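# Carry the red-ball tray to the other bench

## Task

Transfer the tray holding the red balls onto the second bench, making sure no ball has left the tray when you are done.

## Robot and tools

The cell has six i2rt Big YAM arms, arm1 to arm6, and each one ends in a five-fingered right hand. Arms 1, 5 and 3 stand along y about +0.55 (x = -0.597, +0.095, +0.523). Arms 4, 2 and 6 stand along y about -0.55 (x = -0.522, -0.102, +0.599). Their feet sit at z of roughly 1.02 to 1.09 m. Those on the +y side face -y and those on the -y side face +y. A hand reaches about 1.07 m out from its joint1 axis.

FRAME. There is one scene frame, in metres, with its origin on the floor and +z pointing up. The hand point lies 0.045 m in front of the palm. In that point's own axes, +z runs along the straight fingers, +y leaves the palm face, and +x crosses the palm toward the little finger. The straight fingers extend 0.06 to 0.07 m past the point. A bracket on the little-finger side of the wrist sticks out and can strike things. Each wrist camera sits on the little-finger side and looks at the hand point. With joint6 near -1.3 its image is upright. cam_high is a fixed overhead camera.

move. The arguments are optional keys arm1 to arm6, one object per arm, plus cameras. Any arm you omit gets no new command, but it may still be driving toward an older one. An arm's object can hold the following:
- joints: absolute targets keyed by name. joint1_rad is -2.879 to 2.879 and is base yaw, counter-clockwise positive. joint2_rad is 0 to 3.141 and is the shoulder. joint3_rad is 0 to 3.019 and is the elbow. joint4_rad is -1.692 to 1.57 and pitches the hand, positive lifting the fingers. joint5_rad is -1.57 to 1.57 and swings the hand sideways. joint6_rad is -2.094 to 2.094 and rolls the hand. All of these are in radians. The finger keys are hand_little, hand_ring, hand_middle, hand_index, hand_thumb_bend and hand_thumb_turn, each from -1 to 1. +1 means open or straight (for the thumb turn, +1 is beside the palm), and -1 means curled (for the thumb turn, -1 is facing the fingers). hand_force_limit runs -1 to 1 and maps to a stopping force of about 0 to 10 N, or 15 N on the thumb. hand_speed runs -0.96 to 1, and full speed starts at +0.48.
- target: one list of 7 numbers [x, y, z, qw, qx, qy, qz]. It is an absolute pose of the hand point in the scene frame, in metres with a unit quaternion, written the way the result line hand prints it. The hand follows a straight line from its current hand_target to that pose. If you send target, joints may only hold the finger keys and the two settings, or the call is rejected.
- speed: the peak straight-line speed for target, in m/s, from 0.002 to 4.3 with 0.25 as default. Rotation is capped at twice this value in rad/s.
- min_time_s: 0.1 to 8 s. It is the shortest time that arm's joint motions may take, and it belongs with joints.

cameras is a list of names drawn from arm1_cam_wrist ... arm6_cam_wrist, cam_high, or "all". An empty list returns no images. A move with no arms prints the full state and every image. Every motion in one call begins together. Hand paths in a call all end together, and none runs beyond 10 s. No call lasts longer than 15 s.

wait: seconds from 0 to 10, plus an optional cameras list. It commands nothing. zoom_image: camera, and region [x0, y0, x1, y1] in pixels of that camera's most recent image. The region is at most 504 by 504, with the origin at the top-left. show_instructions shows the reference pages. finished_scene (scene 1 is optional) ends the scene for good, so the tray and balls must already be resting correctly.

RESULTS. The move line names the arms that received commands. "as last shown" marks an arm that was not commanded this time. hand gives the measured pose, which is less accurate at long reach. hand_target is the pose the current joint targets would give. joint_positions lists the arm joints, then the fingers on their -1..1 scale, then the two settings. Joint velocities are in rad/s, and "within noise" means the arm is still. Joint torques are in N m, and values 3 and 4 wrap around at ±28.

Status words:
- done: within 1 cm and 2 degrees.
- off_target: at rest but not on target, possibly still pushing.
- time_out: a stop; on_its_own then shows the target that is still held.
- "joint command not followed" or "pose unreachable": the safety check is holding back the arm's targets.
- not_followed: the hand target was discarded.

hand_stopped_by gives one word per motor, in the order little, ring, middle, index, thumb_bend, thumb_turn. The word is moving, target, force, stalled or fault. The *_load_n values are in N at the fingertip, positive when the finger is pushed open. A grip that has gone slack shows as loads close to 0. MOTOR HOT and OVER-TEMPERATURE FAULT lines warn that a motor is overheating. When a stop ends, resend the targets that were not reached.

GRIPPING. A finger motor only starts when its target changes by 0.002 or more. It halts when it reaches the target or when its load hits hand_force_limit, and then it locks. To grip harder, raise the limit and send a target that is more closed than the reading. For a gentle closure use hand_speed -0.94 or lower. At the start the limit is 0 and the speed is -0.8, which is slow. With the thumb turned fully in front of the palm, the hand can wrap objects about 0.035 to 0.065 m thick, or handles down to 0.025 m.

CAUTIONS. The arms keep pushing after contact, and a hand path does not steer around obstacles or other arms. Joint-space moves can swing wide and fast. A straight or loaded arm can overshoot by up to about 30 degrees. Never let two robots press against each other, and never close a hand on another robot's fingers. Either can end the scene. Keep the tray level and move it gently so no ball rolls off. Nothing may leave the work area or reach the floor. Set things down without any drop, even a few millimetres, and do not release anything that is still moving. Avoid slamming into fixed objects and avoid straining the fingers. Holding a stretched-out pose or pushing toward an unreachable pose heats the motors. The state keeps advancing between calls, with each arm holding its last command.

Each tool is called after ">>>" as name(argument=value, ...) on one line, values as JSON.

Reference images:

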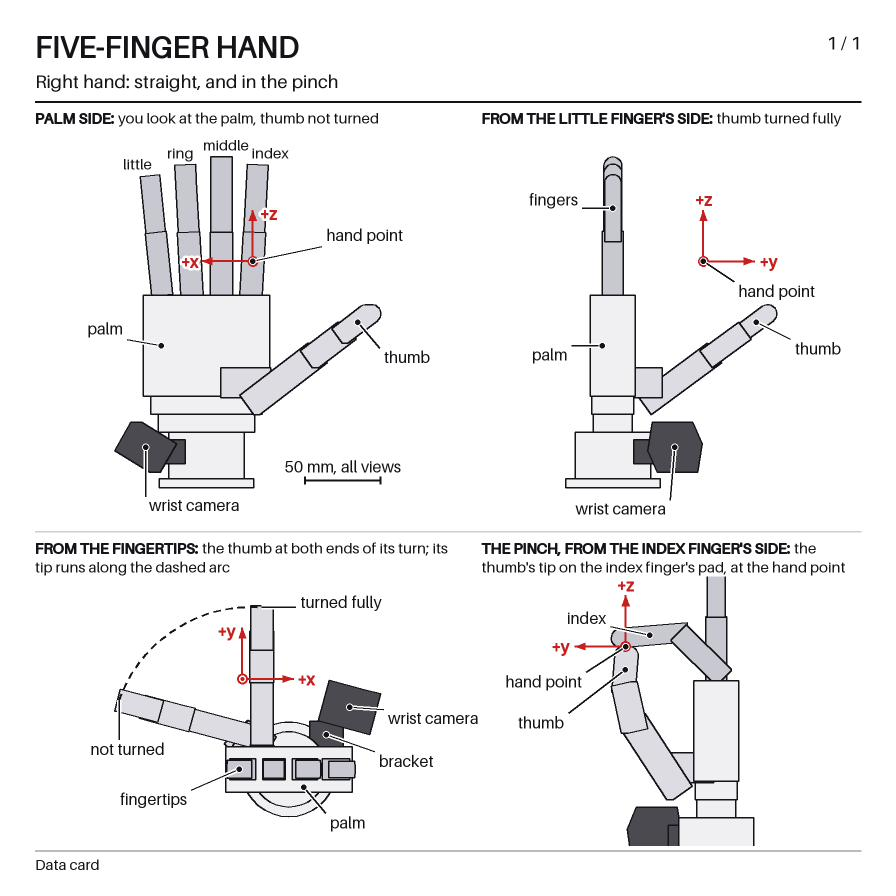

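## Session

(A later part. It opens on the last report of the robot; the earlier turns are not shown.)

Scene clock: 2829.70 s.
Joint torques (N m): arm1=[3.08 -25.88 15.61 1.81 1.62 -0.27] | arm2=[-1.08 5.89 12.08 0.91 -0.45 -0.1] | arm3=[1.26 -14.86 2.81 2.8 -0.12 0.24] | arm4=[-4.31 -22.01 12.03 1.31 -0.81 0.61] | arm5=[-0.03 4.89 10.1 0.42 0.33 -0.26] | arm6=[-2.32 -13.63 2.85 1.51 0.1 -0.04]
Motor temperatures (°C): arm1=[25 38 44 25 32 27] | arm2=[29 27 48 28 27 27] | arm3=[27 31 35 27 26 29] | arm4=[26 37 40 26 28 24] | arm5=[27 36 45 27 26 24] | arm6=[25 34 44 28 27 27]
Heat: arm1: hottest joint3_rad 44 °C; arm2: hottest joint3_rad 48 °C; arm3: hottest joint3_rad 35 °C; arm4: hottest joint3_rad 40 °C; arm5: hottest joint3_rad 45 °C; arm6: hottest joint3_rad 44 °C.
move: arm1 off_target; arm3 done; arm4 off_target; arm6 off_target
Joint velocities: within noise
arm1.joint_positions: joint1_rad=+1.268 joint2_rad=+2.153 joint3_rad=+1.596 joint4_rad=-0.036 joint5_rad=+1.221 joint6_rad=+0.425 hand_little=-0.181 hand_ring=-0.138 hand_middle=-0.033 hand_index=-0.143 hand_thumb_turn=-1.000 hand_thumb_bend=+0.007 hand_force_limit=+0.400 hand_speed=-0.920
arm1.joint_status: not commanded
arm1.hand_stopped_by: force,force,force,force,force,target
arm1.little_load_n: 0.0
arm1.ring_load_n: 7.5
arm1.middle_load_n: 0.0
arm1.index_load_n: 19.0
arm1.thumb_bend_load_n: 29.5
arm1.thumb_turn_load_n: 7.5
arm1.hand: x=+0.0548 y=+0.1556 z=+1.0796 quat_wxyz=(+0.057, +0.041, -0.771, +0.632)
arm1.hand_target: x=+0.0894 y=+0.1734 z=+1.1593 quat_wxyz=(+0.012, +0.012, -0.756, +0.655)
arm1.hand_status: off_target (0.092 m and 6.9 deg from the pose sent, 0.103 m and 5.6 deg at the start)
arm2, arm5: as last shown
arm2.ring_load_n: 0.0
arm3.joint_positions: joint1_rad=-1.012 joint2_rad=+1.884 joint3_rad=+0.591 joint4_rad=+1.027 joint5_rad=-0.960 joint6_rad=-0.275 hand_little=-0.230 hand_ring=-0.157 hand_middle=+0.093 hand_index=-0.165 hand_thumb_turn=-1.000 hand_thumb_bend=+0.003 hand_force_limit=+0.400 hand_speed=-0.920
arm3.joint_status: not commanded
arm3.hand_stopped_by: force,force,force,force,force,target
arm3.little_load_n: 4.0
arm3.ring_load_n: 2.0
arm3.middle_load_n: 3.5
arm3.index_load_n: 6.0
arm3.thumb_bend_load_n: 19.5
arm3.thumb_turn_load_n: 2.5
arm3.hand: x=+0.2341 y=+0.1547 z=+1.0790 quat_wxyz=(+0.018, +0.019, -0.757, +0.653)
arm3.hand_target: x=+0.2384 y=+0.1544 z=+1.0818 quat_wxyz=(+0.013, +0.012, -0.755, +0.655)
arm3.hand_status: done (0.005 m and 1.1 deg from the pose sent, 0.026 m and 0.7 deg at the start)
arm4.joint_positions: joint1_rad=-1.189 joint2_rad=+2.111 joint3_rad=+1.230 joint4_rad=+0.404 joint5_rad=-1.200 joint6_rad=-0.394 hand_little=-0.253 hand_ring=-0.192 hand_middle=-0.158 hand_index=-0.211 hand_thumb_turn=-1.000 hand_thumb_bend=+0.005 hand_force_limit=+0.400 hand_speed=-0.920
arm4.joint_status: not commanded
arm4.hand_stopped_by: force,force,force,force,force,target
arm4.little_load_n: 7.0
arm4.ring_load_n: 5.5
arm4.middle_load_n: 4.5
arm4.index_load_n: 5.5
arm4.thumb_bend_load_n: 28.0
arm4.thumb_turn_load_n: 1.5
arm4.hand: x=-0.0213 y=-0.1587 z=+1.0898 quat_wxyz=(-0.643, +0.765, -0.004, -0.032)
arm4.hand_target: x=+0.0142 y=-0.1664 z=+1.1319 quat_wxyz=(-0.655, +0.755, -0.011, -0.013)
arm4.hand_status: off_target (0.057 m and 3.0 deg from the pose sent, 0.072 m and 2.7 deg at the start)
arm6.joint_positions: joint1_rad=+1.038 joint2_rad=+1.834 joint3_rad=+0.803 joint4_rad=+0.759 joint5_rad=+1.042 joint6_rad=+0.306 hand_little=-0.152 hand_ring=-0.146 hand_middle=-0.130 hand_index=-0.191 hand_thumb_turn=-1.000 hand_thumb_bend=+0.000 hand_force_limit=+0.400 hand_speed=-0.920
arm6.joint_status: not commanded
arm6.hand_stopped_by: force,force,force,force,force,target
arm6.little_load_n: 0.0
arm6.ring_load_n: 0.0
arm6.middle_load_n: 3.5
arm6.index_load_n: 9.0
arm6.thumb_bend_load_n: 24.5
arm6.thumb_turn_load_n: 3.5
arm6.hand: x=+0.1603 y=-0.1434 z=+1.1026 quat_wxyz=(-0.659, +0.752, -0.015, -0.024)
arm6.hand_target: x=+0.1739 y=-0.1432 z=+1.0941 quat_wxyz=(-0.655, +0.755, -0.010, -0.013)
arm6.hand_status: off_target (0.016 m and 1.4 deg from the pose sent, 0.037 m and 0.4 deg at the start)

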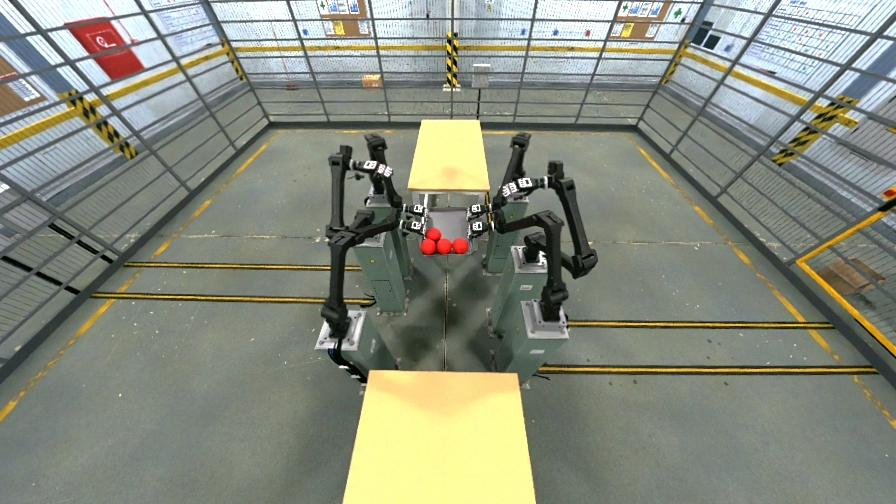

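>>> move(arm1={"target":[0.116,0.172,1.169,-0.0132,-0.0114,0.7547,-0.6559],"speed":0.04}, arm4={"target":[0.038,-0.166,1.139,0.6560,-0.7546,0.0114,0.0132],"speed":0.04}, arm6={"target":[0.196,-0.142,1.084,0.6560,-0.7546,0.0114,0.0132],"speed":0.04}, arm3={"target":[0.260,0.154,1.072,-0.0132,-0.0114,0.7547,-0.6559],"speed":0.04}, cameras=["cam_high"])

>>> zoom_image(camera="cam_high", region=[400, 190, 490, 270])

Scene clock: 2855.60 s.
Joint torques (N m): arm1=[3.02 -27.4 16.28 1.81 1.59 -0.08] | arm2=[-1.14 6.01 12.08 0.92 -0.44 -0.1] | arm3=[1.67 -12.63 2.58 3.1 -0.11 0.38] | arm4=[-4.54 -23.12 12.57 1.31 -0.92 0.5] | arm5=[1.03 4.48 10.56 0.2 0.32 -0.21] | arm6=[-2.43 -12.45 2.54 1.4 -0.01 -0.14]
Motor temperatures (°C): arm1=[25 39 48 25 33 27] | arm2=[29 27 48 28 27 27] | arm3=[27 31 34 27 26 29] | arm4=[26 38 42 26 28 24] | arm5=[27 36 45 27 26 24] | arm6=[25 33 44 28 27 27]
Heat: arm1: hottest joint3_rad 48 °C; arm2: hottest joint3_rad 48 °C; arm3: hottest joint3_rad 34 °C; arm4: hottest joint3_rad 42 °C; arm5: hottest joint3_rad 45 °C; arm6: hottest joint3_rad 44 °C.
move: arm1 off_target; arm3 off_target; arm4 off_target; arm6 off_target
Joint velocities: within noise
arm1.joint_positions: joint1_rad=+1.278 joint2_rad=+2.198 joint3_rad=+1.688 joint4_rad=-0.105 joint5_rad=+1.232 joint6_rad=+0.425 hand_little=-0.181 hand_ring=-0.138 hand_middle=-0.033 hand_index=-0.143 hand_thumb_turn=-1.000 hand_thumb_bend=+0.007 hand_force_limit=+0.400 hand_speed=-0.920
arm1.joint_status: not commanded
arm1.hand_stopped_by: force,force,force,force,force,target
arm1.little_load_n: 0.0
arm1.ring_load_n: 7.0
arm1.middle_load_n: 0.0
arm1.index_load_n: 19.0
arm1.thumb_bend_load_n: 29.5
arm1.thumb_turn_load_n: 8.0
arm1.hand: x=+0.0746 y=+0.1561 z=+1.0813 quat_wxyz=(+0.065, +0.048, -0.771, +0.632)
arm1.hand_target: x=+0.1105 y=+0.1742 z=+1.1678 quat_wxyz=(+0.012, +0.011, -0.755, +0.655)
arm1.hand_status: off_target (0.098 m and 8.1 deg from the pose sent, 0.110 m and 6.9 deg at the start; pose on its path clipped on 4 of 45 steps)
arm2: as last shown
arm3.joint_positions: joint1_rad=-0.978 joint2_rad=+1.889 joint3_rad=+0.544 joint4_rad=+1.101 joint5_rad=-0.926 joint6_rad=-0.275 hand_little=-0.230 hand_ring=-0.157 hand_middle=+0.093 hand_index=-0.165 hand_thumb_turn=-1.000 hand_thumb_bend=+0.003 hand_force_limit=+0.400 hand_speed=-0.920
arm3.joint_status: not commanded
arm3.hand_stopped_by: force,force,force,force,force,target
arm3.little_load_n: 4.0
arm3.ring_load_n: 2.0
arm3.middle_load_n: 2.0
arm3.index_load_n: 6.0
arm3.thumb_bend_load_n: 18.0
arm3.thumb_turn_load_n: 3.0
arm3.hand: x=+0.2536 y=+0.1538 z=+1.0752 quat_wxyz=(+0.026, +0.026, -0.755, +0.654)
arm3.hand_target: x=+0.2601 y=+0.1541 z=+1.0725 quat_wxyz=(+0.013, +0.012, -0.755, +0.655)
arm3.hand_status: off_target (0.007 m and 2.3 deg from the pose sent, 0.027 m and 1.1 deg at the start)
arm4.joint_positions: joint1_rad=-1.200 joint2_rad=+2.140 joint3_rad=+1.299 joint4_rad=+0.343 joint5_rad=-1.209 joint6_rad=-0.394 hand_little=-0.253 hand_ring=-0.192 hand_middle=-0.158 hand_index=-0.211 hand_thumb_turn=-1.000 hand_thumb_bend=+0.005 hand_force_limit=+0.400 hand_speed=-0.920
arm4.joint_status: not commanded
arm4.hand_stopped_by: force,force,force,force,force,target
arm4.little_load_n: 7.0
arm4.ring_load_n: 5.5
arm4.middle_load_n: 4.5
arm4.index_load_n: 5.5
arm4.thumb_bend_load_n: 28.5
arm4.thumb_turn_load_n: 1.5
arm4.hand: x=-0.0026 y=-0.1579 z=+1.0911 quat_wxyz=(-0.641, +0.766, -0.012, -0.039)
arm4.hand_target: x=+0.0352 y=-0.1666 z=+1.1383 quat_wxyz=(-0.655, +0.755, -0.011, -0.013)
arm4.hand_status: off_target (0.063 m and 3.7 deg from the pose sent, 0.077 m and 3.0 deg at the start)
arm5.joint_positions: joint1_rad=+1.491 joint2_rad=+0.305 joint3_rad=+1.115 joint4_rad=-1.692 joint5_rad=+1.496 joint6_rad=+0.836 hand_little=+0.600 hand_ring=+0.600 hand_middle=+0.600 hand_index=+0.600 hand_thumb_turn=-1.000 hand_thumb_bend=+0.150 hand_force_limit=+0.200 hand_speed=-0.600
arm5.joint_status: not commanded
arm5.hand_stopped_by: target,target,target,target,target,target
arm5.little_load_n: 0.0
arm5.ring_load_n: -0.5
arm5.middle_load_n: 0.0
arm5.index_load_n: 0.0
arm5.thumb_bend_load_n: 0.0
arm5.thumb_turn_load_n: 0.0
arm5.hand: x=+0.1040 y=+0.3603 z=+1.4902 quat_wxyz=(+0.021, +0.001, -0.729, +0.684)
arm5.hand_target: x=+0.0938 y=+0.3617 z=+1.5012 quat_wxyz=(+0.008, -0.001, -0.730, +0.684)
arm5.hand_status: not commanded
arm6.joint_positions: joint1_rad=+1.016 joint2_rad=+1.828 joint3_rad=+0.748 joint4_rad=+0.832 joint5_rad=+1.020 joint6_rad=+0.306 hand_little=-0.152 hand_ring=-0.146 hand_middle=-0.130 hand_index=-0.191 hand_thumb_turn=-1.000 hand_thumb_bend=+0.000 hand_force_limit=+0.400 hand_speed=-0.920
arm6.joint_status: not commanded
arm6.hand_stopped_by: force,force,force,force,force,target
arm6.little_load_n: 0.0
arm6.ring_load_n: 0.0
arm6.middle_load_n: 3.5
arm6.index_load_n: 9.5
arm6.thumb_bend_load_n: 24.5
arm6.thumb_turn_load_n: 3.5
arm6.hand: x=+0.1790 y=-0.1432 z=+1.0984 quat_wxyz=(-0.661, +0.749, -0.022, -0.032)
arm6.hand_target: x=+0.1947 y=-0.1434 z=+1.0851 quat_wxyz=(-0.656, +0.755, -0.011, -0.015)
arm6.hand_status: off_target (0.022 m and 2.7 deg from the pose sent, 0.040 m and 1.4 deg at the start)

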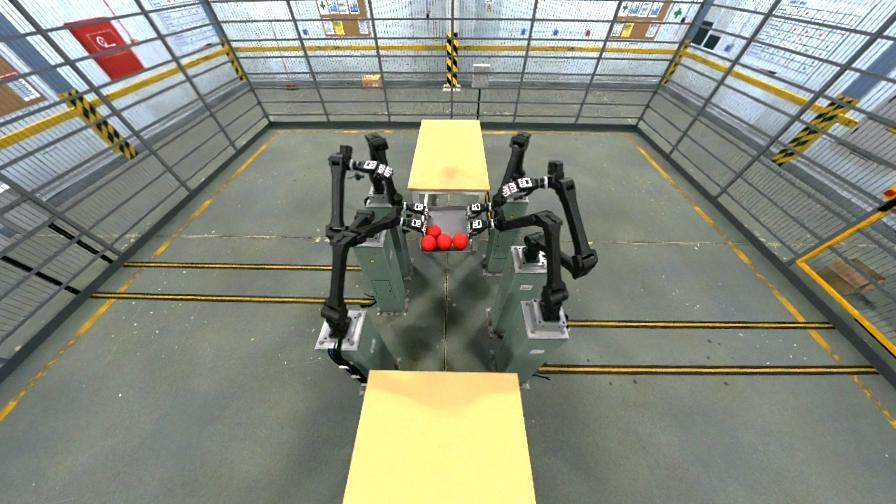

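Scaled by 5.600.

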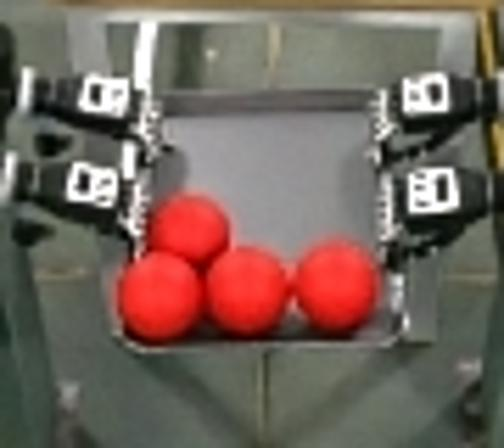

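>>> move(arm1={"target":[0.134,0.172,1.176,-0.0132,-0.0114,0.7547,-0.6559],"speed":0.04}, arm4={"target":[0.056,-0.166,1.145,0.6560,-0.7546,0.0114,0.0132],"speed":0.04}, arm6={"target":[0.214,-0.142,1.077,0.6560,-0.7546,0.0114,0.0132],"speed":0.04}, arm3={"target":[0.278,0.154,1.065,-0.0132,-0.0114,0.7547,-0.6559],"speed":0.04}, cameras=["cam_high","arm3_cam_wrist"])

>>> zoom_image(camera="cam_high", region=[400, 190, 490, 270])

Scene clock: 2870.70 s.
Joint torques (N m): arm1=[2.78 -27.63 16.43 1.78 1.62 0.02] | arm2=[-1.2 5.95 12.1 0.91 -0.45 -0.1] | arm3=[1.38 -13.1 1.92 3.11 -0.02 0.56] | arm4=[-4.42 -22.95 12.88 1.51 -0.96 0.24] | arm5=[1.49 4.25 10.44 0.27 0.26 -0.23] | arm6=[-2.26 -11.93 2.37 1.26 0.01 -0.23]
Motor temperatures (°C): arm1=[25 42 51 25 33 27] | arm2=[29 27 48 28 27 27] | arm3=[27 30 34 27 26 29] | arm4=[26 38 40 26 28 24] | arm5=[27 36 45 27 26 24] | arm6=[25 33 43 28 27 27]
Heat: arm1: hottest joint3_rad 51 °C; arm2: hottest joint3_rad 48 °C; arm3: hottest joint3_rad 34 °C; arm4: hottest joint3_rad 40 °C; arm5: hottest joint3_rad 45 °C; arm6: hottest joint3_rad 43 °C.
move: arm1 off_target; arm3 off_target; arm4 off_target; arm6 off_target
Joint velocities: within noise
arm1.joint_positions: joint1_rad=+1.286 joint2_rad=+2.233 joint3_rad=+1.777 joint4_rad=-0.165 joint5_rad=+1.236 joint6_rad=+0.416 hand_little=-0.181 hand_ring=-0.138 hand_middle=-0.033 hand_index=-0.143 hand_thumb_turn=-1.000 hand_thumb_bend=+0.007 hand_force_limit=+0.400 hand_speed=-0.920
arm1.joint_status: not commanded
arm1.hand_stopped_by: force,force,force,force,force,target
arm1.little_load_n: 0.0
arm1.ring_load_n: 9.5
arm1.middle_load_n: 0.0
arm1.index_load_n: 16.5
arm1.thumb_bend_load_n: 29.5
arm1.thumb_turn_load_n: 9.0
arm1.hand: x=+0.0933 y=+0.1555 z=+1.0889 quat_wxyz=(+0.070, +0.056, -0.770, +0.631)
arm1.hand_target: x=+0.1271 y=+0.1727 z=+1.1757 quat_wxyz=(+0.014, +0.014, -0.755, +0.655)
arm1.hand_status: off_target (0.098 m and 8.9 deg from the pose sent, 0.113 m and 8.1 deg at the start)
arm2, arm5: as last shown
arm2.ring_load_n: -0.5
arm2.middle_load_n: -0.5
arm3.joint_positions: joint1_rad=-0.946 joint2_rad=+1.915 joint3_rad=+0.509 joint4_rad=+1.167 joint5_rad=-0.899 joint6_rad=-0.275 hand_little=-0.230 hand_ring=-0.157 hand_middle=+0.093 hand_index=-0.166 hand_thumb_turn=-1.000 hand_thumb_bend=+0.004 hand_force_limit=+0.400 hand_speed=-0.920
arm3.joint_status: not commanded
arm3.hand_stopped_by: force,force,force,force,force,target
arm3.little_load_n: 7.5
arm3.ring_load_n: 3.0
arm3.middle_load_n: 1.0
arm3.index_load_n: 1.5
arm3.thumb_bend_load_n: 23.5
arm3.thumb_turn_load_n: 1.5
arm3.hand: x=+0.2721 y=+0.1534 z=+1.0655 quat_wxyz=(+0.027, +0.031, -0.756, +0.653)
arm3.hand_target: x=+0.2777 y=+0.1546 z=+1.0652 quat_wxyz=(+0.013, +0.012, -0.756, +0.655)
arm3.hand_status: off_target (0.006 m and 2.8 deg from the pose sent, 0.026 m and 2.3 deg at the start)
arm4.joint_positions: joint1_rad=-1.211 joint2_rad=+2.155 joint3_rad=+1.367 joint4_rad=+0.289 joint5_rad=-1.217 joint6_rad=-0.371 hand_little=-0.253 hand_ring=-0.192 hand_middle=-0.158 hand_index=-0.211 hand_thumb_turn=-1.000 hand_thumb_bend=+0.005 hand_force_limit=+0.400 hand_speed=-0.920
arm4.joint_status: not commanded
arm4.hand_stopped_by: force,force,force,force,force,target
arm4.little_load_n: 3.0
arm4.ring_load_n: 4.0
arm4.middle_load_n: 4.0
arm4.index_load_n: 8.5
arm4.thumb_bend_load_n: 26.5
arm4.thumb_turn_load_n: 0.5
arm4.hand: x=+0.0164 y=-0.1568 z=+1.1020 quat_wxyz=(-0.642, +0.765, -0.023, -0.047)
arm4.hand_target: x=+0.0543 y=-0.1670 z=+1.1453 quat_wxyz=(-0.656, +0.754, -0.011, -0.012)
arm4.hand_status: off_target (0.059 m and 4.5 deg from the pose sent, 0.080 m and 3.7 deg at the start)
arm5.ring_load_n: 0.0
arm5.middle_load_n: 0.5
arm6.joint_positions: joint1_rad=+0.995 joint2_rad=+1.828 joint3_rad=+0.700 joint4_rad=+0.890 joint5_rad=+0.999 joint6_rad=+0.308 hand_little=-0.152 hand_ring=-0.146 hand_middle=-0.130 hand_index=-0.191 hand_thumb_turn=-1.000 hand_thumb_bend=+0.000 hand_force_limit=+0.400 hand_speed=-0.920
arm6.joint_status: not commanded
arm6.hand_stopped_by: force,force,force,force,force,target
arm6.little_load_n: 0.0
arm6.ring_load_n: 0.0
arm6.middle_load_n: 2.5
arm6.index_load_n: 13.0
arm6.thumb_bend_load_n: 22.0
arm6.thumb_turn_load_n: 2.5
arm6.hand: x=+0.1966 y=-0.1432 z=+1.0919 quat_wxyz=(-0.661, +0.749, -0.027, -0.037)
arm6.hand_target: x=+0.2130 y=-0.1439 z=+1.0775 quat_wxyz=(-0.655, +0.755, -0.011, -0.015)
arm6.hand_status: off_target (0.023 m and 3.4 deg from the pose sent, 0.041 m and 2.7 deg at the start)
pictures: arm3_cam_wrist, cam_high
arm3_cam_wrist: T_world_to_cam=[[-0.32619, 0.08335, -0.94162, 1.08513], [0.80909, 0.53973, -0.2325, -0.05015], [0.48884, -0.8377, -0.2435, 0.3696]] pos_world=[0.21386, 0.24623, 1.10012]

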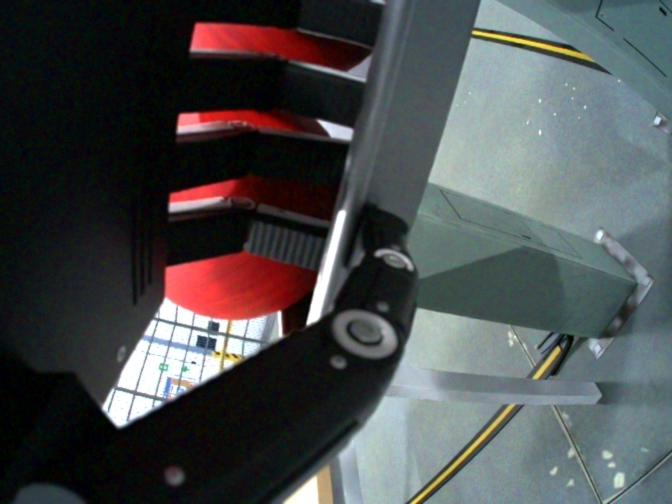

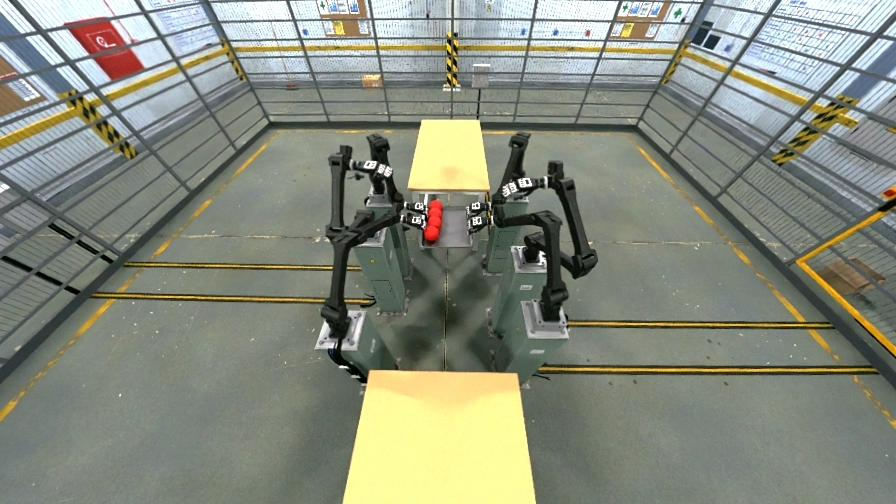

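Scaled by 5.600.

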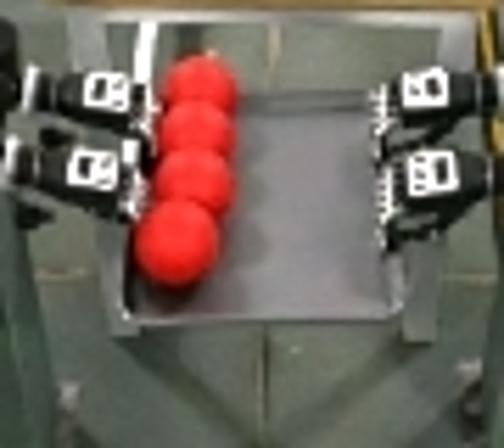

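>>> move(arm1={"target":[0.154,0.172,1.180,-0.0132,-0.0114,0.7547,-0.6559],"speed":0.04}, arm4={"target":[0.076,-0.166,1.133,0.6560,-0.7546,0.0114,0.0132],"speed":0.04}, arm6={"target":[0.234,-0.142,1.064,0.6560,-0.7546,0.0114,0.0132],"speed":0.04}, arm3={"target":[0.298,0.154,1.075,-0.0132,-0.0114,0.7547,-0.6559],"speed":0.04}, cameras=["cam_high"])

>>> zoom_image(camera="cam_high", region=[400, 190, 490, 270])

Scene clock: 2895.57 s.
Joint torques (N m): arm1=[2.55 -28.1 16.94 1.87 1.71 0.1] | arm2=[-1.14 6.07 12.1 0.94 -0.45 -0.1] | arm3=[1.67 -14.92 1.7 2.93 -0.06 0.72] | arm4=[-4.48 -23.12 12.71 1.42 -0.93 0.15] | arm5=[1.03 5.07 10.35 0.2 0.26 -0.25] | arm6=[-2.49 -10.29 2.15 1.59 -0.02 -0.32]
Motor temperatures (°C): arm1=[25 45 49 25 33 27] | arm2=[29 27 48 28 27 27] | arm3=[27 29 33 28 26 29] | arm4=[26 37 41 26 29 24] | arm5=[27 36 45 27 26 24] | arm6=[25 33 43 28 27 27]
Heat: arm1: hottest joint3_rad 49 °C; arm2: hottest joint3_rad 48 °C; arm3: hottest joint3_rad 33 °C; arm4: hottest joint3_rad 41 °C; arm5: hottest joint3_rad 45 °C; arm6: hottest joint3_rad 43 °C.
move: arm1 off_target; arm3 off_target; arm4 off_target; arm6 off_target
Joint velocities: within noise
arm1.joint_positions: joint1_rad=+1.297 joint2_rad=+2.285 joint3_rad=+1.874 joint4_rad=-0.222 joint5_rad=+1.241 joint6_rad=+0.427 hand_little=-0.181 hand_ring=-0.138 hand_middle=-0.033 hand_index=-0.143 hand_thumb_turn=-1.000 hand_thumb_bend=+0.007 hand_force_limit=+0.400 hand_speed=-0.920
arm1.joint_status: not commanded
arm1.hand_stopped_by: force,force,force,force,force,target
arm1.little_load_n: 0.0
arm1.ring_load_n: 8.5
arm1.middle_load_n: 0.0
arm1.index_load_n: 15.0
arm1.thumb_bend_load_n: 29.0
arm1.thumb_turn_load_n: 7.5
arm1.hand: x=+0.1150 y=+0.1571 z=+1.0881 quat_wxyz=(+0.069, +0.058, -0.770, +0.631)
arm1.hand_target: x=+0.1471 y=+0.1738 z=+1.1782 quat_wxyz=(+0.012, +0.012, -0.755, +0.655)
arm1.hand_status: off_target (0.101 m and 9.0 deg from the pose sent, 0.111 m and 8.9 deg at the start; pose on its path clipped on 43 of 50 steps)
arm2, arm5: as last shown
arm2.ring_load_n: 0.0
arm2.middle_load_n: 0.0
arm2.index_load_n: -0.5
arm3.joint_positions: joint1_rad=-0.908 joint2_rad=+1.900 joint3_rad=+0.466 joint4_rad=+1.181 joint5_rad=-0.862 joint6_rad=-0.275 hand_little=-0.230 hand_ring=-0.157 hand_middle=+0.093 hand_index=-0.166 hand_thumb_turn=-1.000 hand_thumb_bend=+0.004 hand_force_limit=+0.400 hand_speed=-0.920
arm3.joint_status: not commanded
arm3.hand_stopped_by: force,force,force,force,force,target
arm3.little_load_n: 8.0
arm3.ring_load_n: 3.0
arm3.middle_load_n: 1.0
arm3.index_load_n: 1.0
arm3.thumb_bend_load_n: 25.0
arm3.thumb_turn_load_n: 1.5
arm3.hand: x=+0.2936 y=+0.1546 z=+1.0632 quat_wxyz=(+0.024, +0.030, -0.761, +0.648)
arm3.hand_target: x=+0.2974 y=+0.1536 z=+1.0754 quat_wxyz=(+0.014, +0.013, -0.755, +0.656)
arm3.hand_status: off_target (0.013 m and 2.8 deg from the pose sent, 0.028 m and 2.8 deg at the start)
arm4.joint_positions: joint1_rad=-1.220 joint2_rad=+2.206 joint3_rad=+1.440 joint4_rad=+0.266 joint5_rad=-1.226 joint6_rad=-0.371 hand_little=-0.253 hand_ring=-0.192 hand_middle=-0.158 hand_index=-0.211 hand_thumb_turn=-1.000 hand_thumb_bend=+0.005 hand_force_limit=+0.400 hand_speed=-0.920
arm4.joint_status: not commanded
arm4.hand_stopped_by: force,force,force,force,force,target
arm4.little_load_n: 2.5
arm4.ring_load_n: 3.5
arm4.middle_load_n: 4.0
arm4.index_load_n: 9.0
arm4.thumb_bend_load_n: 26.5
arm4.thumb_turn_load_n: 0.0
arm4.hand: x=+0.0372 y=-0.1551 z=+1.0953 quat_wxyz=(-0.644, +0.764, -0.024, -0.047)
arm4.hand_target: x=+0.0733 y=-0.1667 z=+1.1323 quat_wxyz=(-0.656, +0.755, -0.012, -0.013)
arm4.hand_status: off_target (0.055 m and 4.5 deg from the pose sent, 0.068 m and 4.5 deg at the start)
arm5.middle_load_n: 0.0
arm6.joint_positions: joint1_rad=+0.964 joint2_rad=+1.834 joint3_rad=+0.650 joint4_rad=+0.962 joint5_rad=+0.973 joint6_rad=+0.305 hand_little=-0.152 hand_ring=-0.146 hand_middle=-0.130 hand_index=-0.191 hand_thumb_turn=-1.000 hand_thumb_bend=+0.000 hand_force_limit=+0.400 hand_speed=-0.920
arm6.joint_status: not commanded
arm6.hand_stopped_by: force,force,force,force,force,target
arm6.little_load_n: 0.0
arm6.ring_load_n: 0.0
arm6.middle_load_n: 3.5
arm6.index_load_n: 13.0
arm6.thumb_bend_load_n: 22.5
arm6.thumb_turn_load_n: 3.0
arm6.hand: x=+0.2180 y=-0.1411 z=+1.0847 quat_wxyz=(-0.662, +0.747, -0.033, -0.041)
arm6.hand_target: x=+0.2349 y=-0.1424 z=+1.0650 quat_wxyz=(-0.655, +0.755, -0.012, -0.013)
arm6.hand_status: off_target (0.026 m and 4.1 deg from the pose sent, 0.047 m and 3.4 deg at the start)

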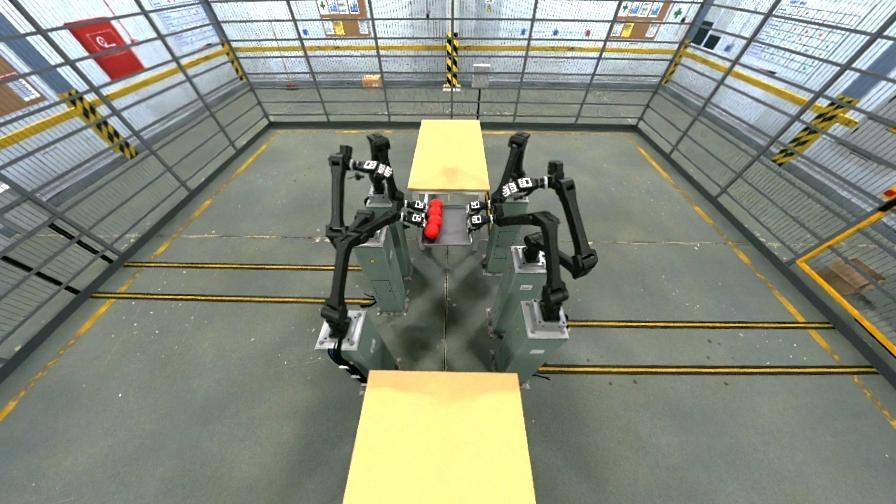

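Scaled by 5.600.

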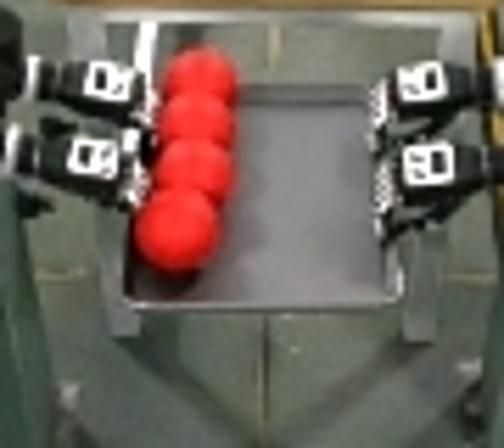

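>>> move(arm1={"target":[0.174,0.172,1.184,-0.0132,-0.0114,0.7547,-0.6559],"speed":0.04}, arm4={"target":[0.096,-0.166,1.124,0.6560,-0.7546,0.0114,0.0132],"speed":0.04}, arm6={"target":[0.254,-0.142,1.058,0.6560,-0.7546,0.0114,0.0132],"speed":0.04}, arm3={"target":[0.318,0.154,1.094,-0.0132,-0.0114,0.7547,-0.6559],"speed":0.04}, cameras=["cam_high"])

>>> zoom_image(camera="cam_high", region=[400, 190, 490, 270])

Scene clock: 2919.13 s.
Joint torques (N m): arm1=[2.2 -28.1 17.11 1.81 1.46 0.12] | arm2=[-1.08 6.07 12.1 0.94 -0.44 -0.11] | arm3=[1.38 -15.62 2.45 1.69 -0.11 0.8] | arm4=[-4.31 -23.59 12.62 1.25 -0.97 0.08] | arm5=[0.97 3.96 10.22 0.36 0.33 -0.26] | arm6=[-2.37 -9.64 1.89 1.46 -0.15 -0.27]
Motor temperatures (°C): arm1=[25 48 50 24 34 27] | arm2=[29 27 49 28 27 27] | arm3=[27 29 33 27 26 29] | arm4=[26 38 42 26 29 24] | arm5=[27 36 45 27 26 24] | arm6=[25 32 43 28 27 28]
Heat: arm1: hottest joint3_rad 50 °C; arm2: hottest joint3_rad 49 °C; arm3: hottest joint3_rad 33 °C; arm4: hottest joint3_rad 42 °C; arm5: hottest joint3_rad 45 °C; arm6: hottest joint3_rad 43 °C.
move: arm1 off_target; arm3 off_target; arm4 off_target; arm6 off_target
Joint velocities: within noise
arm1.joint_positions: joint1_rad=+1.309 joint2_rad=+2.334 joint3_rad=+1.997 joint4_rad=-0.292 joint5_rad=+1.253 joint6_rad=+0.433 hand_little=-0.181 hand_ring=-0.138 hand_middle=-0.033 hand_index=-0.143 hand_thumb_turn=-1.000 hand_thumb_bend=+0.007 hand_force_limit=+0.400 hand_speed=-0.920
arm1.joint_status: not commanded
arm1.hand_stopped_by: force,force,force,force,force,target
arm1.little_load_n: 2.0
arm1.ring_load_n: 8.0
arm1.middle_load_n: 0.0
arm1.index_load_n: 12.0
arm1.thumb_bend_load_n: 24.0
arm1.thumb_turn_load_n: 6.5
arm1.hand: x=+0.1396 y=+0.1586 z=+1.1009 quat_wxyz=(+0.066, +0.056, -0.768, +0.635)
arm1.hand_target: x=+0.1683 y=+0.1735 z=+1.1828 quat_wxyz=(+0.012, +0.012, -0.755, +0.656)
arm1.hand_status: off_target (0.091 m and 8.4 deg from the pose sent, 0.114 m and 9.0 deg at the start; pose on its path clipped on 10 of 48 steps)
arm2, arm5: as last shown
arm2.index_load_n: 0.0
arm3.joint_positions: joint1_rad=-0.863 joint2_rad=+1.832 joint3_rad=+0.407 joint4_rad=+1.179 joint5_rad=-0.822 joint6_rad=-0.275 hand_little=-0.230 hand_ring=-0.157 hand_middle=+0.093 hand_index=-0.166 hand_thumb_turn=-1.000 hand_thumb_bend=+0.004 hand_force_limit=+0.400 hand_speed=-0.920
arm3.joint_status: not commanded
arm3.hand_stopped_by: force,force,force,force,force,target
arm3.little_load_n: 7.5
arm3.ring_load_n: 1.5
arm3.middle_load_n: 0.0
arm3.index_load_n: 2.0
arm3.thumb_bend_load_n: 19.0
arm3.thumb_turn_load_n: 1.0
arm3.hand: x=+0.3175 y=+0.1570 z=+1.0754 quat_wxyz=(+0.027, +0.037, -0.762, +0.647)
arm3.hand_target: x=+0.3180 y=+0.1543 z=+1.0928 quat_wxyz=(+0.013, +0.012, -0.755, +0.655)
arm3.hand_status: off_target (0.019 m and 3.5 deg from the pose sent, 0.039 m and 2.8 deg at the start)
arm4.joint_positions: joint1_rad=-1.229 joint2_rad=+2.255 joint3_rad=+1.523 joint4_rad=+0.239 joint5_rad=-1.233 joint6_rad=-0.371 hand_little=-0.253 hand_ring=-0.192 hand_middle=-0.158 hand_index=-0.211 hand_thumb_turn=-1.000 hand_thumb_bend=+0.005 hand_force_limit=+0.400 hand_speed=-0.920
arm4.joint_status: not commanded
arm4.hand_stopped_by: force,force,force,force,force,target
arm4.little_load_n: 0.5
arm4.ring_load_n: 3.0
arm4.middle_load_n: 6.0
arm4.index_load_n: 9.0
arm4.thumb_bend_load_n: 30.0
arm4.thumb_turn_load_n: 1.5
arm4.hand: x=+0.0604 y=-0.1529 z=+1.0919 quat_wxyz=(-0.646, +0.762, -0.024, -0.044)
arm4.hand_target: x=+0.0944 y=-0.1668 z=+1.1245 quat_wxyz=(-0.656, +0.754, -0.011, -0.012)
arm4.hand_status: off_target (0.050 m and 4.1 deg from the pose sent, 0.066 m and 4.5 deg at the start)
arm6.joint_positions: joint1_rad=+0.930 joint2_rad=+1.837 joint3_rad=+0.602 joint4_rad=+1.028 joint5_rad=+0.948 joint6_rad=+0.288 hand_little=-0.152 hand_ring=-0.146 hand_middle=-0.130 hand_index=-0.191 hand_thumb_turn=-1.000 hand_thumb_bend=+0.001 hand_force_limit=+0.400 hand_speed=-0.920
arm6.joint_status: not commanded
arm6.hand_stopped_by: force,force,force,force,force,target
arm6.little_load_n: 0.0
arm6.ring_load_n: 0.0
arm6.middle_load_n: 6.0
arm6.index_load_n: 12.5
arm6.thumb_bend_load_n: 27.0
arm6.thumb_turn_load_n: 3.0
arm6.hand: x=+0.2410 y=-0.1386 z=+1.0796 quat_wxyz=(-0.664, +0.746, -0.035, -0.038)
arm6.hand_target: x=+0.2564 y=-0.1414 z=+1.0592 quat_wxyz=(-0.655, +0.755, -0.014, -0.012)
arm6.hand_status: off_target (0.025 m and 4.2 deg from the pose sent, 0.045 m and 4.1 deg at the start)

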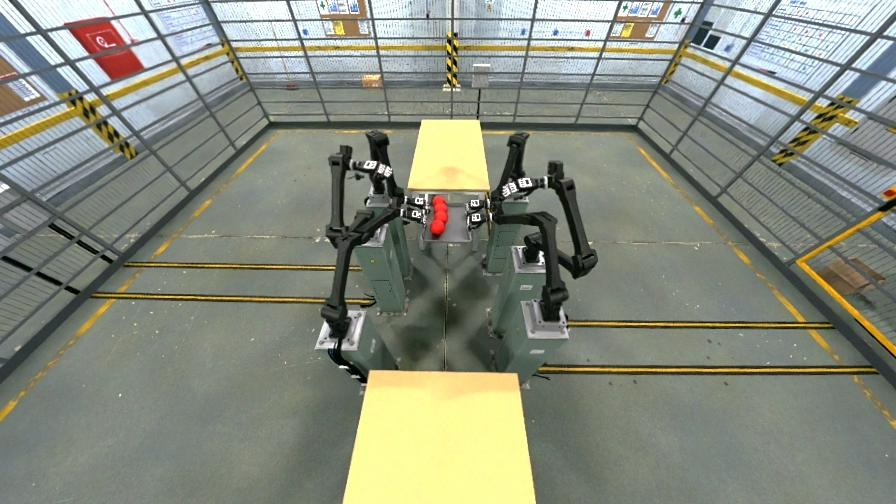

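Scaled by 5.600.

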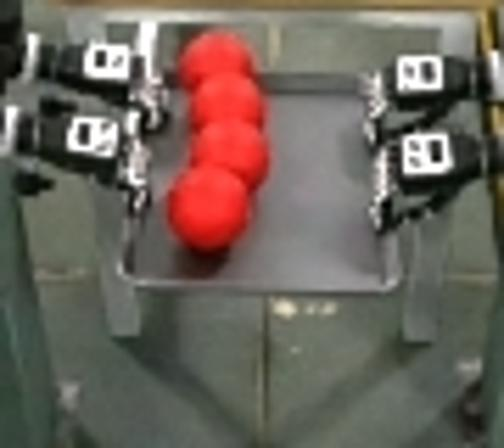

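>>> move(cameras=["cam_high"])

>>> zoom_image(camera="cam_high", region=[400, 190, 490, 270])

Scene clock: 2922.80 s.
Joint torques (N m): arm1=[2.02 -28.28 15.51 1.91 1.26 0.18] | arm2=[-1.08 6.01 12.1 0.94 -0.44 -0.11] | arm3=[1.14 -15.56 2.39 1.74 -0.06 0.86] | arm4=[-4.19 -24.06 12.31 1.28 -0.98 0.11] | arm5=[0.85 4.01 10.3 0.27 0.32 -0.25] | arm6=[-2.08 -10.81 1.96 1.42 0.11 -0.27]
Motor temperatures (°C): arm1=[25 47 50 24 33 27] | arm2=[29 27 49 28 27 27] | arm3=[27 29 33 27 26 29] | arm4=[26 38 42 26 29 24] | arm5=[27 36 45 27 26 24] | arm6=[25 32 43 28 27 28]
Heat: arm1: hottest joint3_rad 50 °C; arm2: hottest joint3_rad 49 °C; arm3: hottest joint3_rad 33 °C; arm4: hottest joint3_rad 42 °C; arm5: hottest joint3_rad 45 °C; arm6: hottest joint3_rad 43 °C.
Joint velocities: within noise
arm1.joint_positions: joint1_rad=+1.309 joint2_rad=+2.334 joint3_rad=+2.015 joint4_rad=-0.296 joint5_rad=+1.258 joint6_rad=+0.427 hand_little=-0.180 hand_ring=-0.138 hand_middle=-0.033 hand_index=-0.144 hand_thumb_turn=-1.000 hand_thumb_bend=+0.007 hand_force_limit=+0.400 hand_speed=-0.920
arm1.joint_status: not commanded
arm1.hand_stopped_by: force,force,force,force,force,target
arm1.little_load_n: 8.0
arm1.ring_load_n: 9.0
arm1.middle_load_n: 0.0
arm1.index_load_n: 5.5
arm1.thumb_bend_load_n: 22.5
arm1.thumb_turn_load_n: 5.0
arm1.hand: x=+0.1428 y=+0.1571 z=+1.1098 quat_wxyz=(+0.064, +0.052, -0.766, +0.637) (m; scene frame)
arm1.hand_target: x=+0.1684 y=+0.1741 z=+1.1829 quat_wxyz=(+0.012, +0.012, -0.755, +0.656) (m; scene frame)
arm1.hand_status: off_target (0.082 m and 7.9 deg from the pose sent, 0.114 m and 9.0 deg at the start; pose on its path clipped on 10 of 48 steps)
arm2.joint_positions: joint1_rad=-1.211 joint2_rad=+0.327 joint3_rad=+1.026 joint4_rad=-1.056 joint5_rad=-1.150 joint6_rad=-0.288 hand_little=+0.600 hand_ring=+0.600 hand_middle=+0.600 hand_index=+0.600 hand_thumb_turn=-1.000 hand_thumb_bend=+0.150 hand_force_limit=+0.200 hand_speed=-0.600
arm2.joint_status: not commanded
arm2.hand_stopped_by: target,target,target,target,target,target
arm2.little_load_n: 0.0
arm2.ring_load_n: 0.0
arm2.middle_load_n: 0.0
arm2.index_load_n: -0.5
arm2.thumb_bend_load_n: 0.5
arm2.thumb_turn_load_n: 0.0
arm2.hand: x=-0.1003 y=-0.3579 z=+1.4892 quat_wxyz=(-0.655, +0.756, -0.007, -0.011) (m; scene frame)
arm2.hand_target: x=-0.1016 y=-0.3595 z=+1.5010 quat_wxyz=(-0.657, +0.754, +0.000, -0.001) (m; scene frame)
arm2.hand_status: not commanded
arm3.joint_positions: joint1_rad=-0.860 joint2_rad=+1.825 joint3_rad=+0.407 joint4_rad=+1.179 joint5_rad=-0.831 joint6_rad=-0.272 hand_little=-0.230 hand_ring=-0.157 hand_middle=+0.093 hand_index=-0.166 hand_thumb_turn=-1.000 hand_thumb_bend=+0.004 hand_force_limit=+0.400 hand_speed=-0.920
arm3.joint_status: not commanded
arm3.hand_stopped_by: force,force,force,force,force,target
arm3.little_load_n: 9.0
arm3.ring_load_n: 0.5
arm3.middle_load_n: 0.0
arm3.index_load_n: 0.5
arm3.thumb_bend_load_n: 17.0
arm3.thumb_turn_load_n: 1.0
arm3.hand: x=+0.3199 y=+0.1558 z=+1.0789 quat_wxyz=(+0.024, +0.041, -0.759, +0.649) (m; scene frame)
arm3.hand_target: x=+0.3198 y=+0.1541 z=+1.0932 quat_wxyz=(+0.009, +0.015, -0.754, +0.656) (m; scene frame)
arm3.hand_status: off_target (0.015 m and 3.7 deg from the pose sent, 0.039 m and 2.8 deg at the start)
arm4.joint_positions: joint1_rad=-1.231 joint2_rad=+2.261 joint3_rad=+1.526 joint4_rad=+0.239 joint5_rad=-1.233 joint6_rad=-0.371 hand_little=-0.254 hand_ring=-0.193 hand_middle=-0.158 hand_index=-0.211 hand_thumb_turn=-1.000 hand_thumb_bend=+0.005 hand_force_limit=+0.400 hand_speed=-0.920
arm4.joint_status: not commanded
arm4.hand_stopped_by: force,force,force,force,force,target
arm4.little_load_n: 0.0
arm4.ring_load_n: 1.0
arm4.middle_load_n: 6.0
arm4.index_load_n: 9.0
arm4.thumb_bend_load_n: 32.5
arm4.thumb_turn_load_n: 2.5
arm4.hand: x=+0.0614 y=-0.1537 z=+1.0890 quat_wxyz=(-0.645, +0.762, -0.025, -0.045) (m; scene frame)
arm4.hand_target: x=+0.0936 y=-0.1664 z=+1.1237 quat_wxyz=(-0.656, +0.754, -0.013, -0.014) (m; scene frame)
arm4.hand_status: off_target (0.051 m and 4.2 deg from the pose sent, 0.066 m and 4.5 deg at the start)
arm5.joint_positions: joint1_rad=+1.491 joint2_rad=+0.305 joint3_rad=+1.115 joint4_rad=-1.692 joint5_rad=+1.496 joint6_rad=+0.836 hand_little=+0.600 hand_ring=+0.600 hand_middle=+0.600 hand_index=+0.600 hand_thumb_turn=-1.000 hand_thumb_bend=+0.150 hand_force_limit=+0.200 hand_speed=-0.600
arm5.joint_status: not commanded
arm5.hand_stopped_by: target,target,target,target,target,target
arm5.little_load_n: 0.0
arm5.ring_load_n: 0.0
arm5.middle_load_n: 0.0
arm5.index_load_n: 0.0
arm5.thumb_bend_load_n: 0.0
arm5.thumb_turn_load_n: 0.0
arm5.hand: x=+0.1040 y=+0.3603 z=+1.4902 quat_wxyz=(+0.021, +0.001, -0.729, +0.684) (m; scene frame)
arm5.hand_target: x=+0.0938 y=+0.3617 z=+1.5012 quat_wxyz=(+0.008, -0.001, -0.730, +0.684) (m; scene frame)
arm5.hand_status: not commanded
arm6.joint_positions: joint1_rad=+0.927 joint2_rad=+1.852 joint3_rad=+0.601 joint4_rad=+1.028 joint5_rad=+0.942 joint6_rad=+0.288 hand_little=-0.152 hand_ring=-0.146 hand_middle=-0.130 hand_index=-0.191 hand_thumb_turn=-0.999 hand_thumb_bend=+0.002 hand_force_limit=+0.400 hand_speed=-0.920
arm6.joint_status: not commanded
arm6.hand_stopped_by: force,force,force,force,force,target
arm6.little_load_n: 0.0
arm6.ring_load_n: 0.0
arm6.middle_load_n: 4.0
arm6.index_load_n: 15.0
arm6.thumb_bend_load_n: 31.0
arm6.thumb_turn_load_n: 8.0
arm6.hand: x=+0.2431 y=-0.1392 z=+1.0713 quat_wxyz=(-0.660, +0.750, -0.030, -0.033) (m; scene frame)
arm6.hand_target: x=+0.2561 y=-0.1414 z=+1.0587 quat_wxyz=(-0.655, +0.755, -0.014, -0.012) (m; scene frame)
arm6.hand_status: off_target (0.017 m and 3.3 deg from the pose sent, 0.045 m and 4.1 deg at the start)
pictures: cam_high

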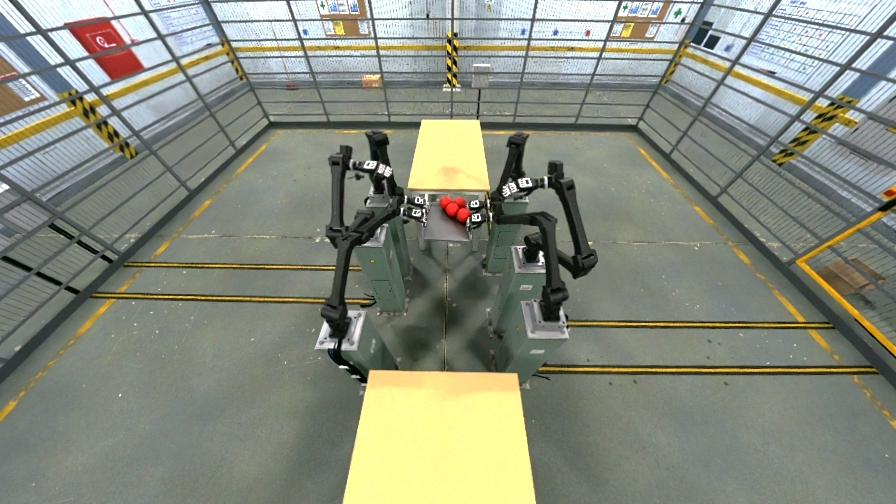

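Scaled by 5.600.

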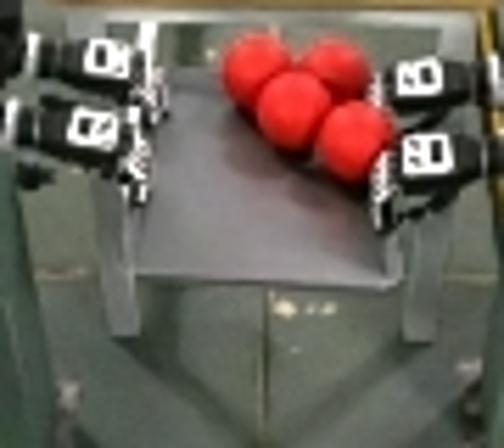

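>>> move(arm1={"target":[0.155,0.167,1.135,-0.0132,-0.0114,0.7547,-0.6559],"speed":0.02}, cameras=["cam_high","arm1_cam_wrist"])

>>> zoom_image(camera="cam_high", region=[400, 190, 490, 270])

Scene clock: 2940.83 s.
Joint torques (N m): arm1=[0.85 -27.11 9.26 3.23 0.84 0.24] | arm2=[-1.08 6.07 12.11 0.9 -0.45 -0.1] | arm3=[1.38 -14.86 2.52 2.37 -0.03 0.77] | arm4=[-4.19 -24.35 12.3 1.26 -0.99 0.16] | arm5=[0.38 4.89 10.14 0.01 0.32 -0.26] | arm6=[-2.08 -10.81 1.99 1.43 0.12 -0.27]
Motor temperatures (°C): arm1=[25 45 50 25 32 27] | arm2=[29 27 49 28 27 27] | arm3=[27 29 33 27 26 29] | arm4=[26 40 45 26 29 24] | arm5=[27 36 45 27 26 24] | arm6=[25 32 42 28 27 28]
Heat: arm1: hottest joint3_rad 50 °C; arm2: hottest joint3_rad 49 °C; arm3: hottest joint3_rad 33 °C; arm4: hottest joint3_rad 45 °C; arm5: hottest joint3_rad 45 °C; arm6: hottest joint3_rad 42 °C.
move: arm1 off_target
Joint velocities: within noise
arm1.joint_positions: joint1_rad=+1.309 joint2_rad=+2.330 joint3_rad=+1.964 joint4_rad=-0.184 joint5_rad=+1.259 joint6_rad=+0.404 hand_little=-0.180 hand_ring=-0.138 hand_middle=-0.033 hand_index=-0.144 hand_thumb_turn=-1.000 hand_thumb_bend=+0.007 hand_force_limit=+0.400 hand_speed=-0.920
arm1.joint_status: not commanded
arm1.hand_stopped_by: force,force,force,force,force,target
arm1.little_load_n: 7.5
arm1.ring_load_n: 7.5
arm1.middle_load_n: -0.5
arm1.index_load_n: 1.0
arm1.thumb_bend_load_n: 19.0
arm1.thumb_turn_load_n: 2.0
arm1.hand: x=+0.1430 y=+0.1565 z=+1.1029 quat_wxyz=(+0.048, +0.040, -0.761, +0.646)
arm1.hand_target: x=+0.1547 y=+0.1670 z=+1.1351 quat_wxyz=(+0.013, +0.012, -0.755, +0.656)
arm1.hand_status: off_target (0.036 m and 5.4 deg from the pose sent, 0.030 m and 7.9 deg at the start)
arm2, arm3, arm4, arm5, arm6: as last shown
arm2.index_load_n: 0.0
arm2.thumb_bend_load_n: 0.0
arm3.joint_positions: joint1_rad=-0.857 joint2_rad=+1.825 joint3_rad=+0.407 joint4_rad=+1.171 joint5_rad=-0.822 joint6_rad=-0.269 hand_little=-0.230 hand_ring=-0.157 hand_middle=+0.093 hand_index=-0.166 hand_thumb_turn=-1.000 hand_thumb_bend=+0.004 hand_force_limit=+0.400 hand_speed=-0.920
arm3.little_load_n: 10.5
arm3.ring_load_n: 2.5
arm3.index_load_n: 1.5
arm3.thumb_bend_load_n: 17.5
arm3.thumb_turn_load_n: 0.5
arm3.hand: x=+0.3202 y=+0.1556 z=+1.0773 quat_wxyz=(+0.023, +0.037, -0.762, +0.647)
arm3.hand_target: x=+0.3180 y=+0.1540 z=+1.0929 quat_wxyz=(+0.013, +0.012, -0.755, +0.656)
arm4.joint_positions: joint1_rad=-1.231 joint2_rad=+2.264 joint3_rad=+1.526 joint4_rad=+0.239 joint5_rad=-1.233 joint6_rad=-0.382 hand_little=-0.254 hand_ring=-0.193 hand_middle=-0.158 hand_index=-0.211 hand_thumb_turn=-1.000 hand_thumb_bend=+0.005 hand_force_limit=+0.400 hand_speed=-0.920
arm4.ring_load_n: 1.5
arm4.middle_load_n: 5.5
arm4.index_load_n: 9.5
arm4.thumb_bend_load_n: 32.0
arm4.thumb_turn_load_n: 3.0
arm4.hand: x=+0.0616 y=-0.1539 z=+1.0865 quat_wxyz=(-0.645, +0.763, -0.022, -0.043)
arm4.hand_target: x=+0.0938 y=-0.1664 z=+1.1235 quat_wxyz=(-0.656, +0.754, -0.011, -0.013)
arm5.ring_load_n: -0.5
arm6.joint_positions: joint1_rad=+0.927 joint2_rad=+1.852 joint3_rad=+0.599 joint4_rad=+1.028 joint5_rad=+0.942 joint6_rad=+0.288 hand_little=-0.152 hand_ring=-0.146 hand_middle=-0.130 hand_index=-0.191 hand_thumb_turn=-0.999 hand_thumb_bend=+0.002 hand_force_limit=+0.400 hand_speed=-0.920
arm6.middle_load_n: 3.5
arm6.thumb_bend_load_n: 30.0
arm6.thumb_turn_load_n: 8.5
arm6.hand: x=+0.2437 y=-0.1396 z=+1.0708 quat_wxyz=(-0.660, +0.750, -0.030, -0.033)
arm6.hand_target: x=+0.2564 y=-0.1416 z=+1.0584 quat_wxyz=(-0.655, +0.756, -0.013, -0.012)
pictures: arm1_cam_wrist, cam_high
arm1_cam_wrist: T_world_to_cam=[[-0.34979, 0.20387, -0.91438, 1.02317], [0.85978, 0.45748, -0.2269, 0.06649], [0.37205, -0.86553, -0.33531, 0.56729]] pos_world=[0.08966, 0.25199, 1.14087]

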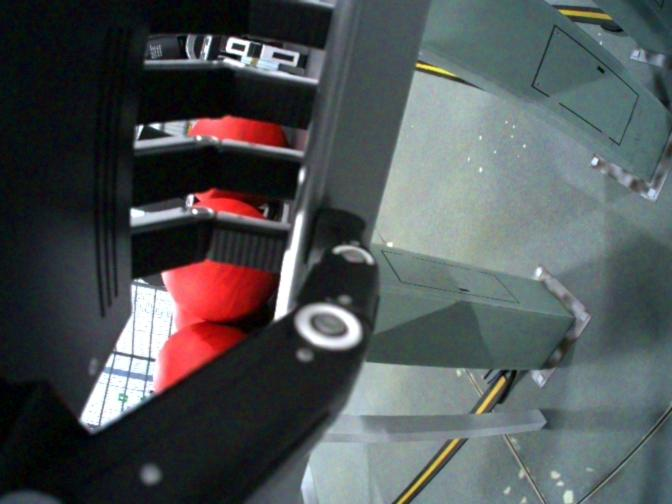

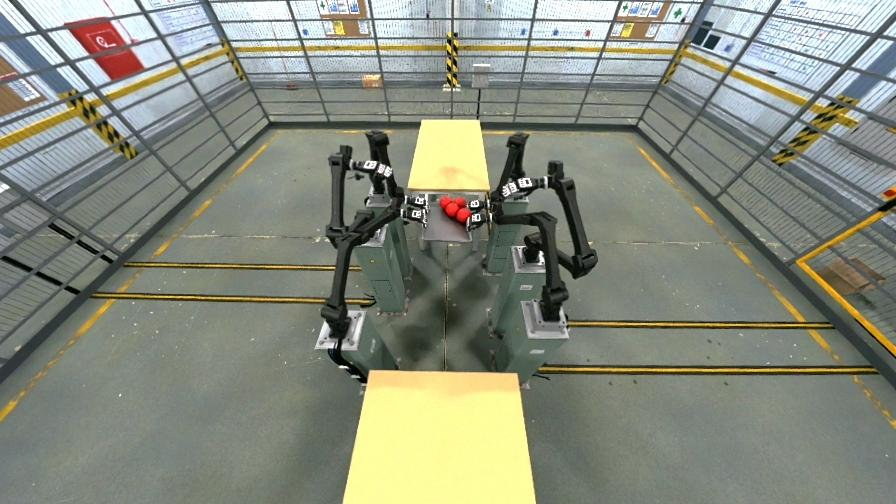

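Scaled by 5.600.

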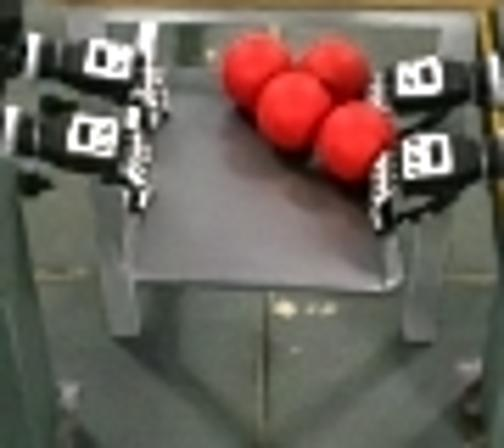

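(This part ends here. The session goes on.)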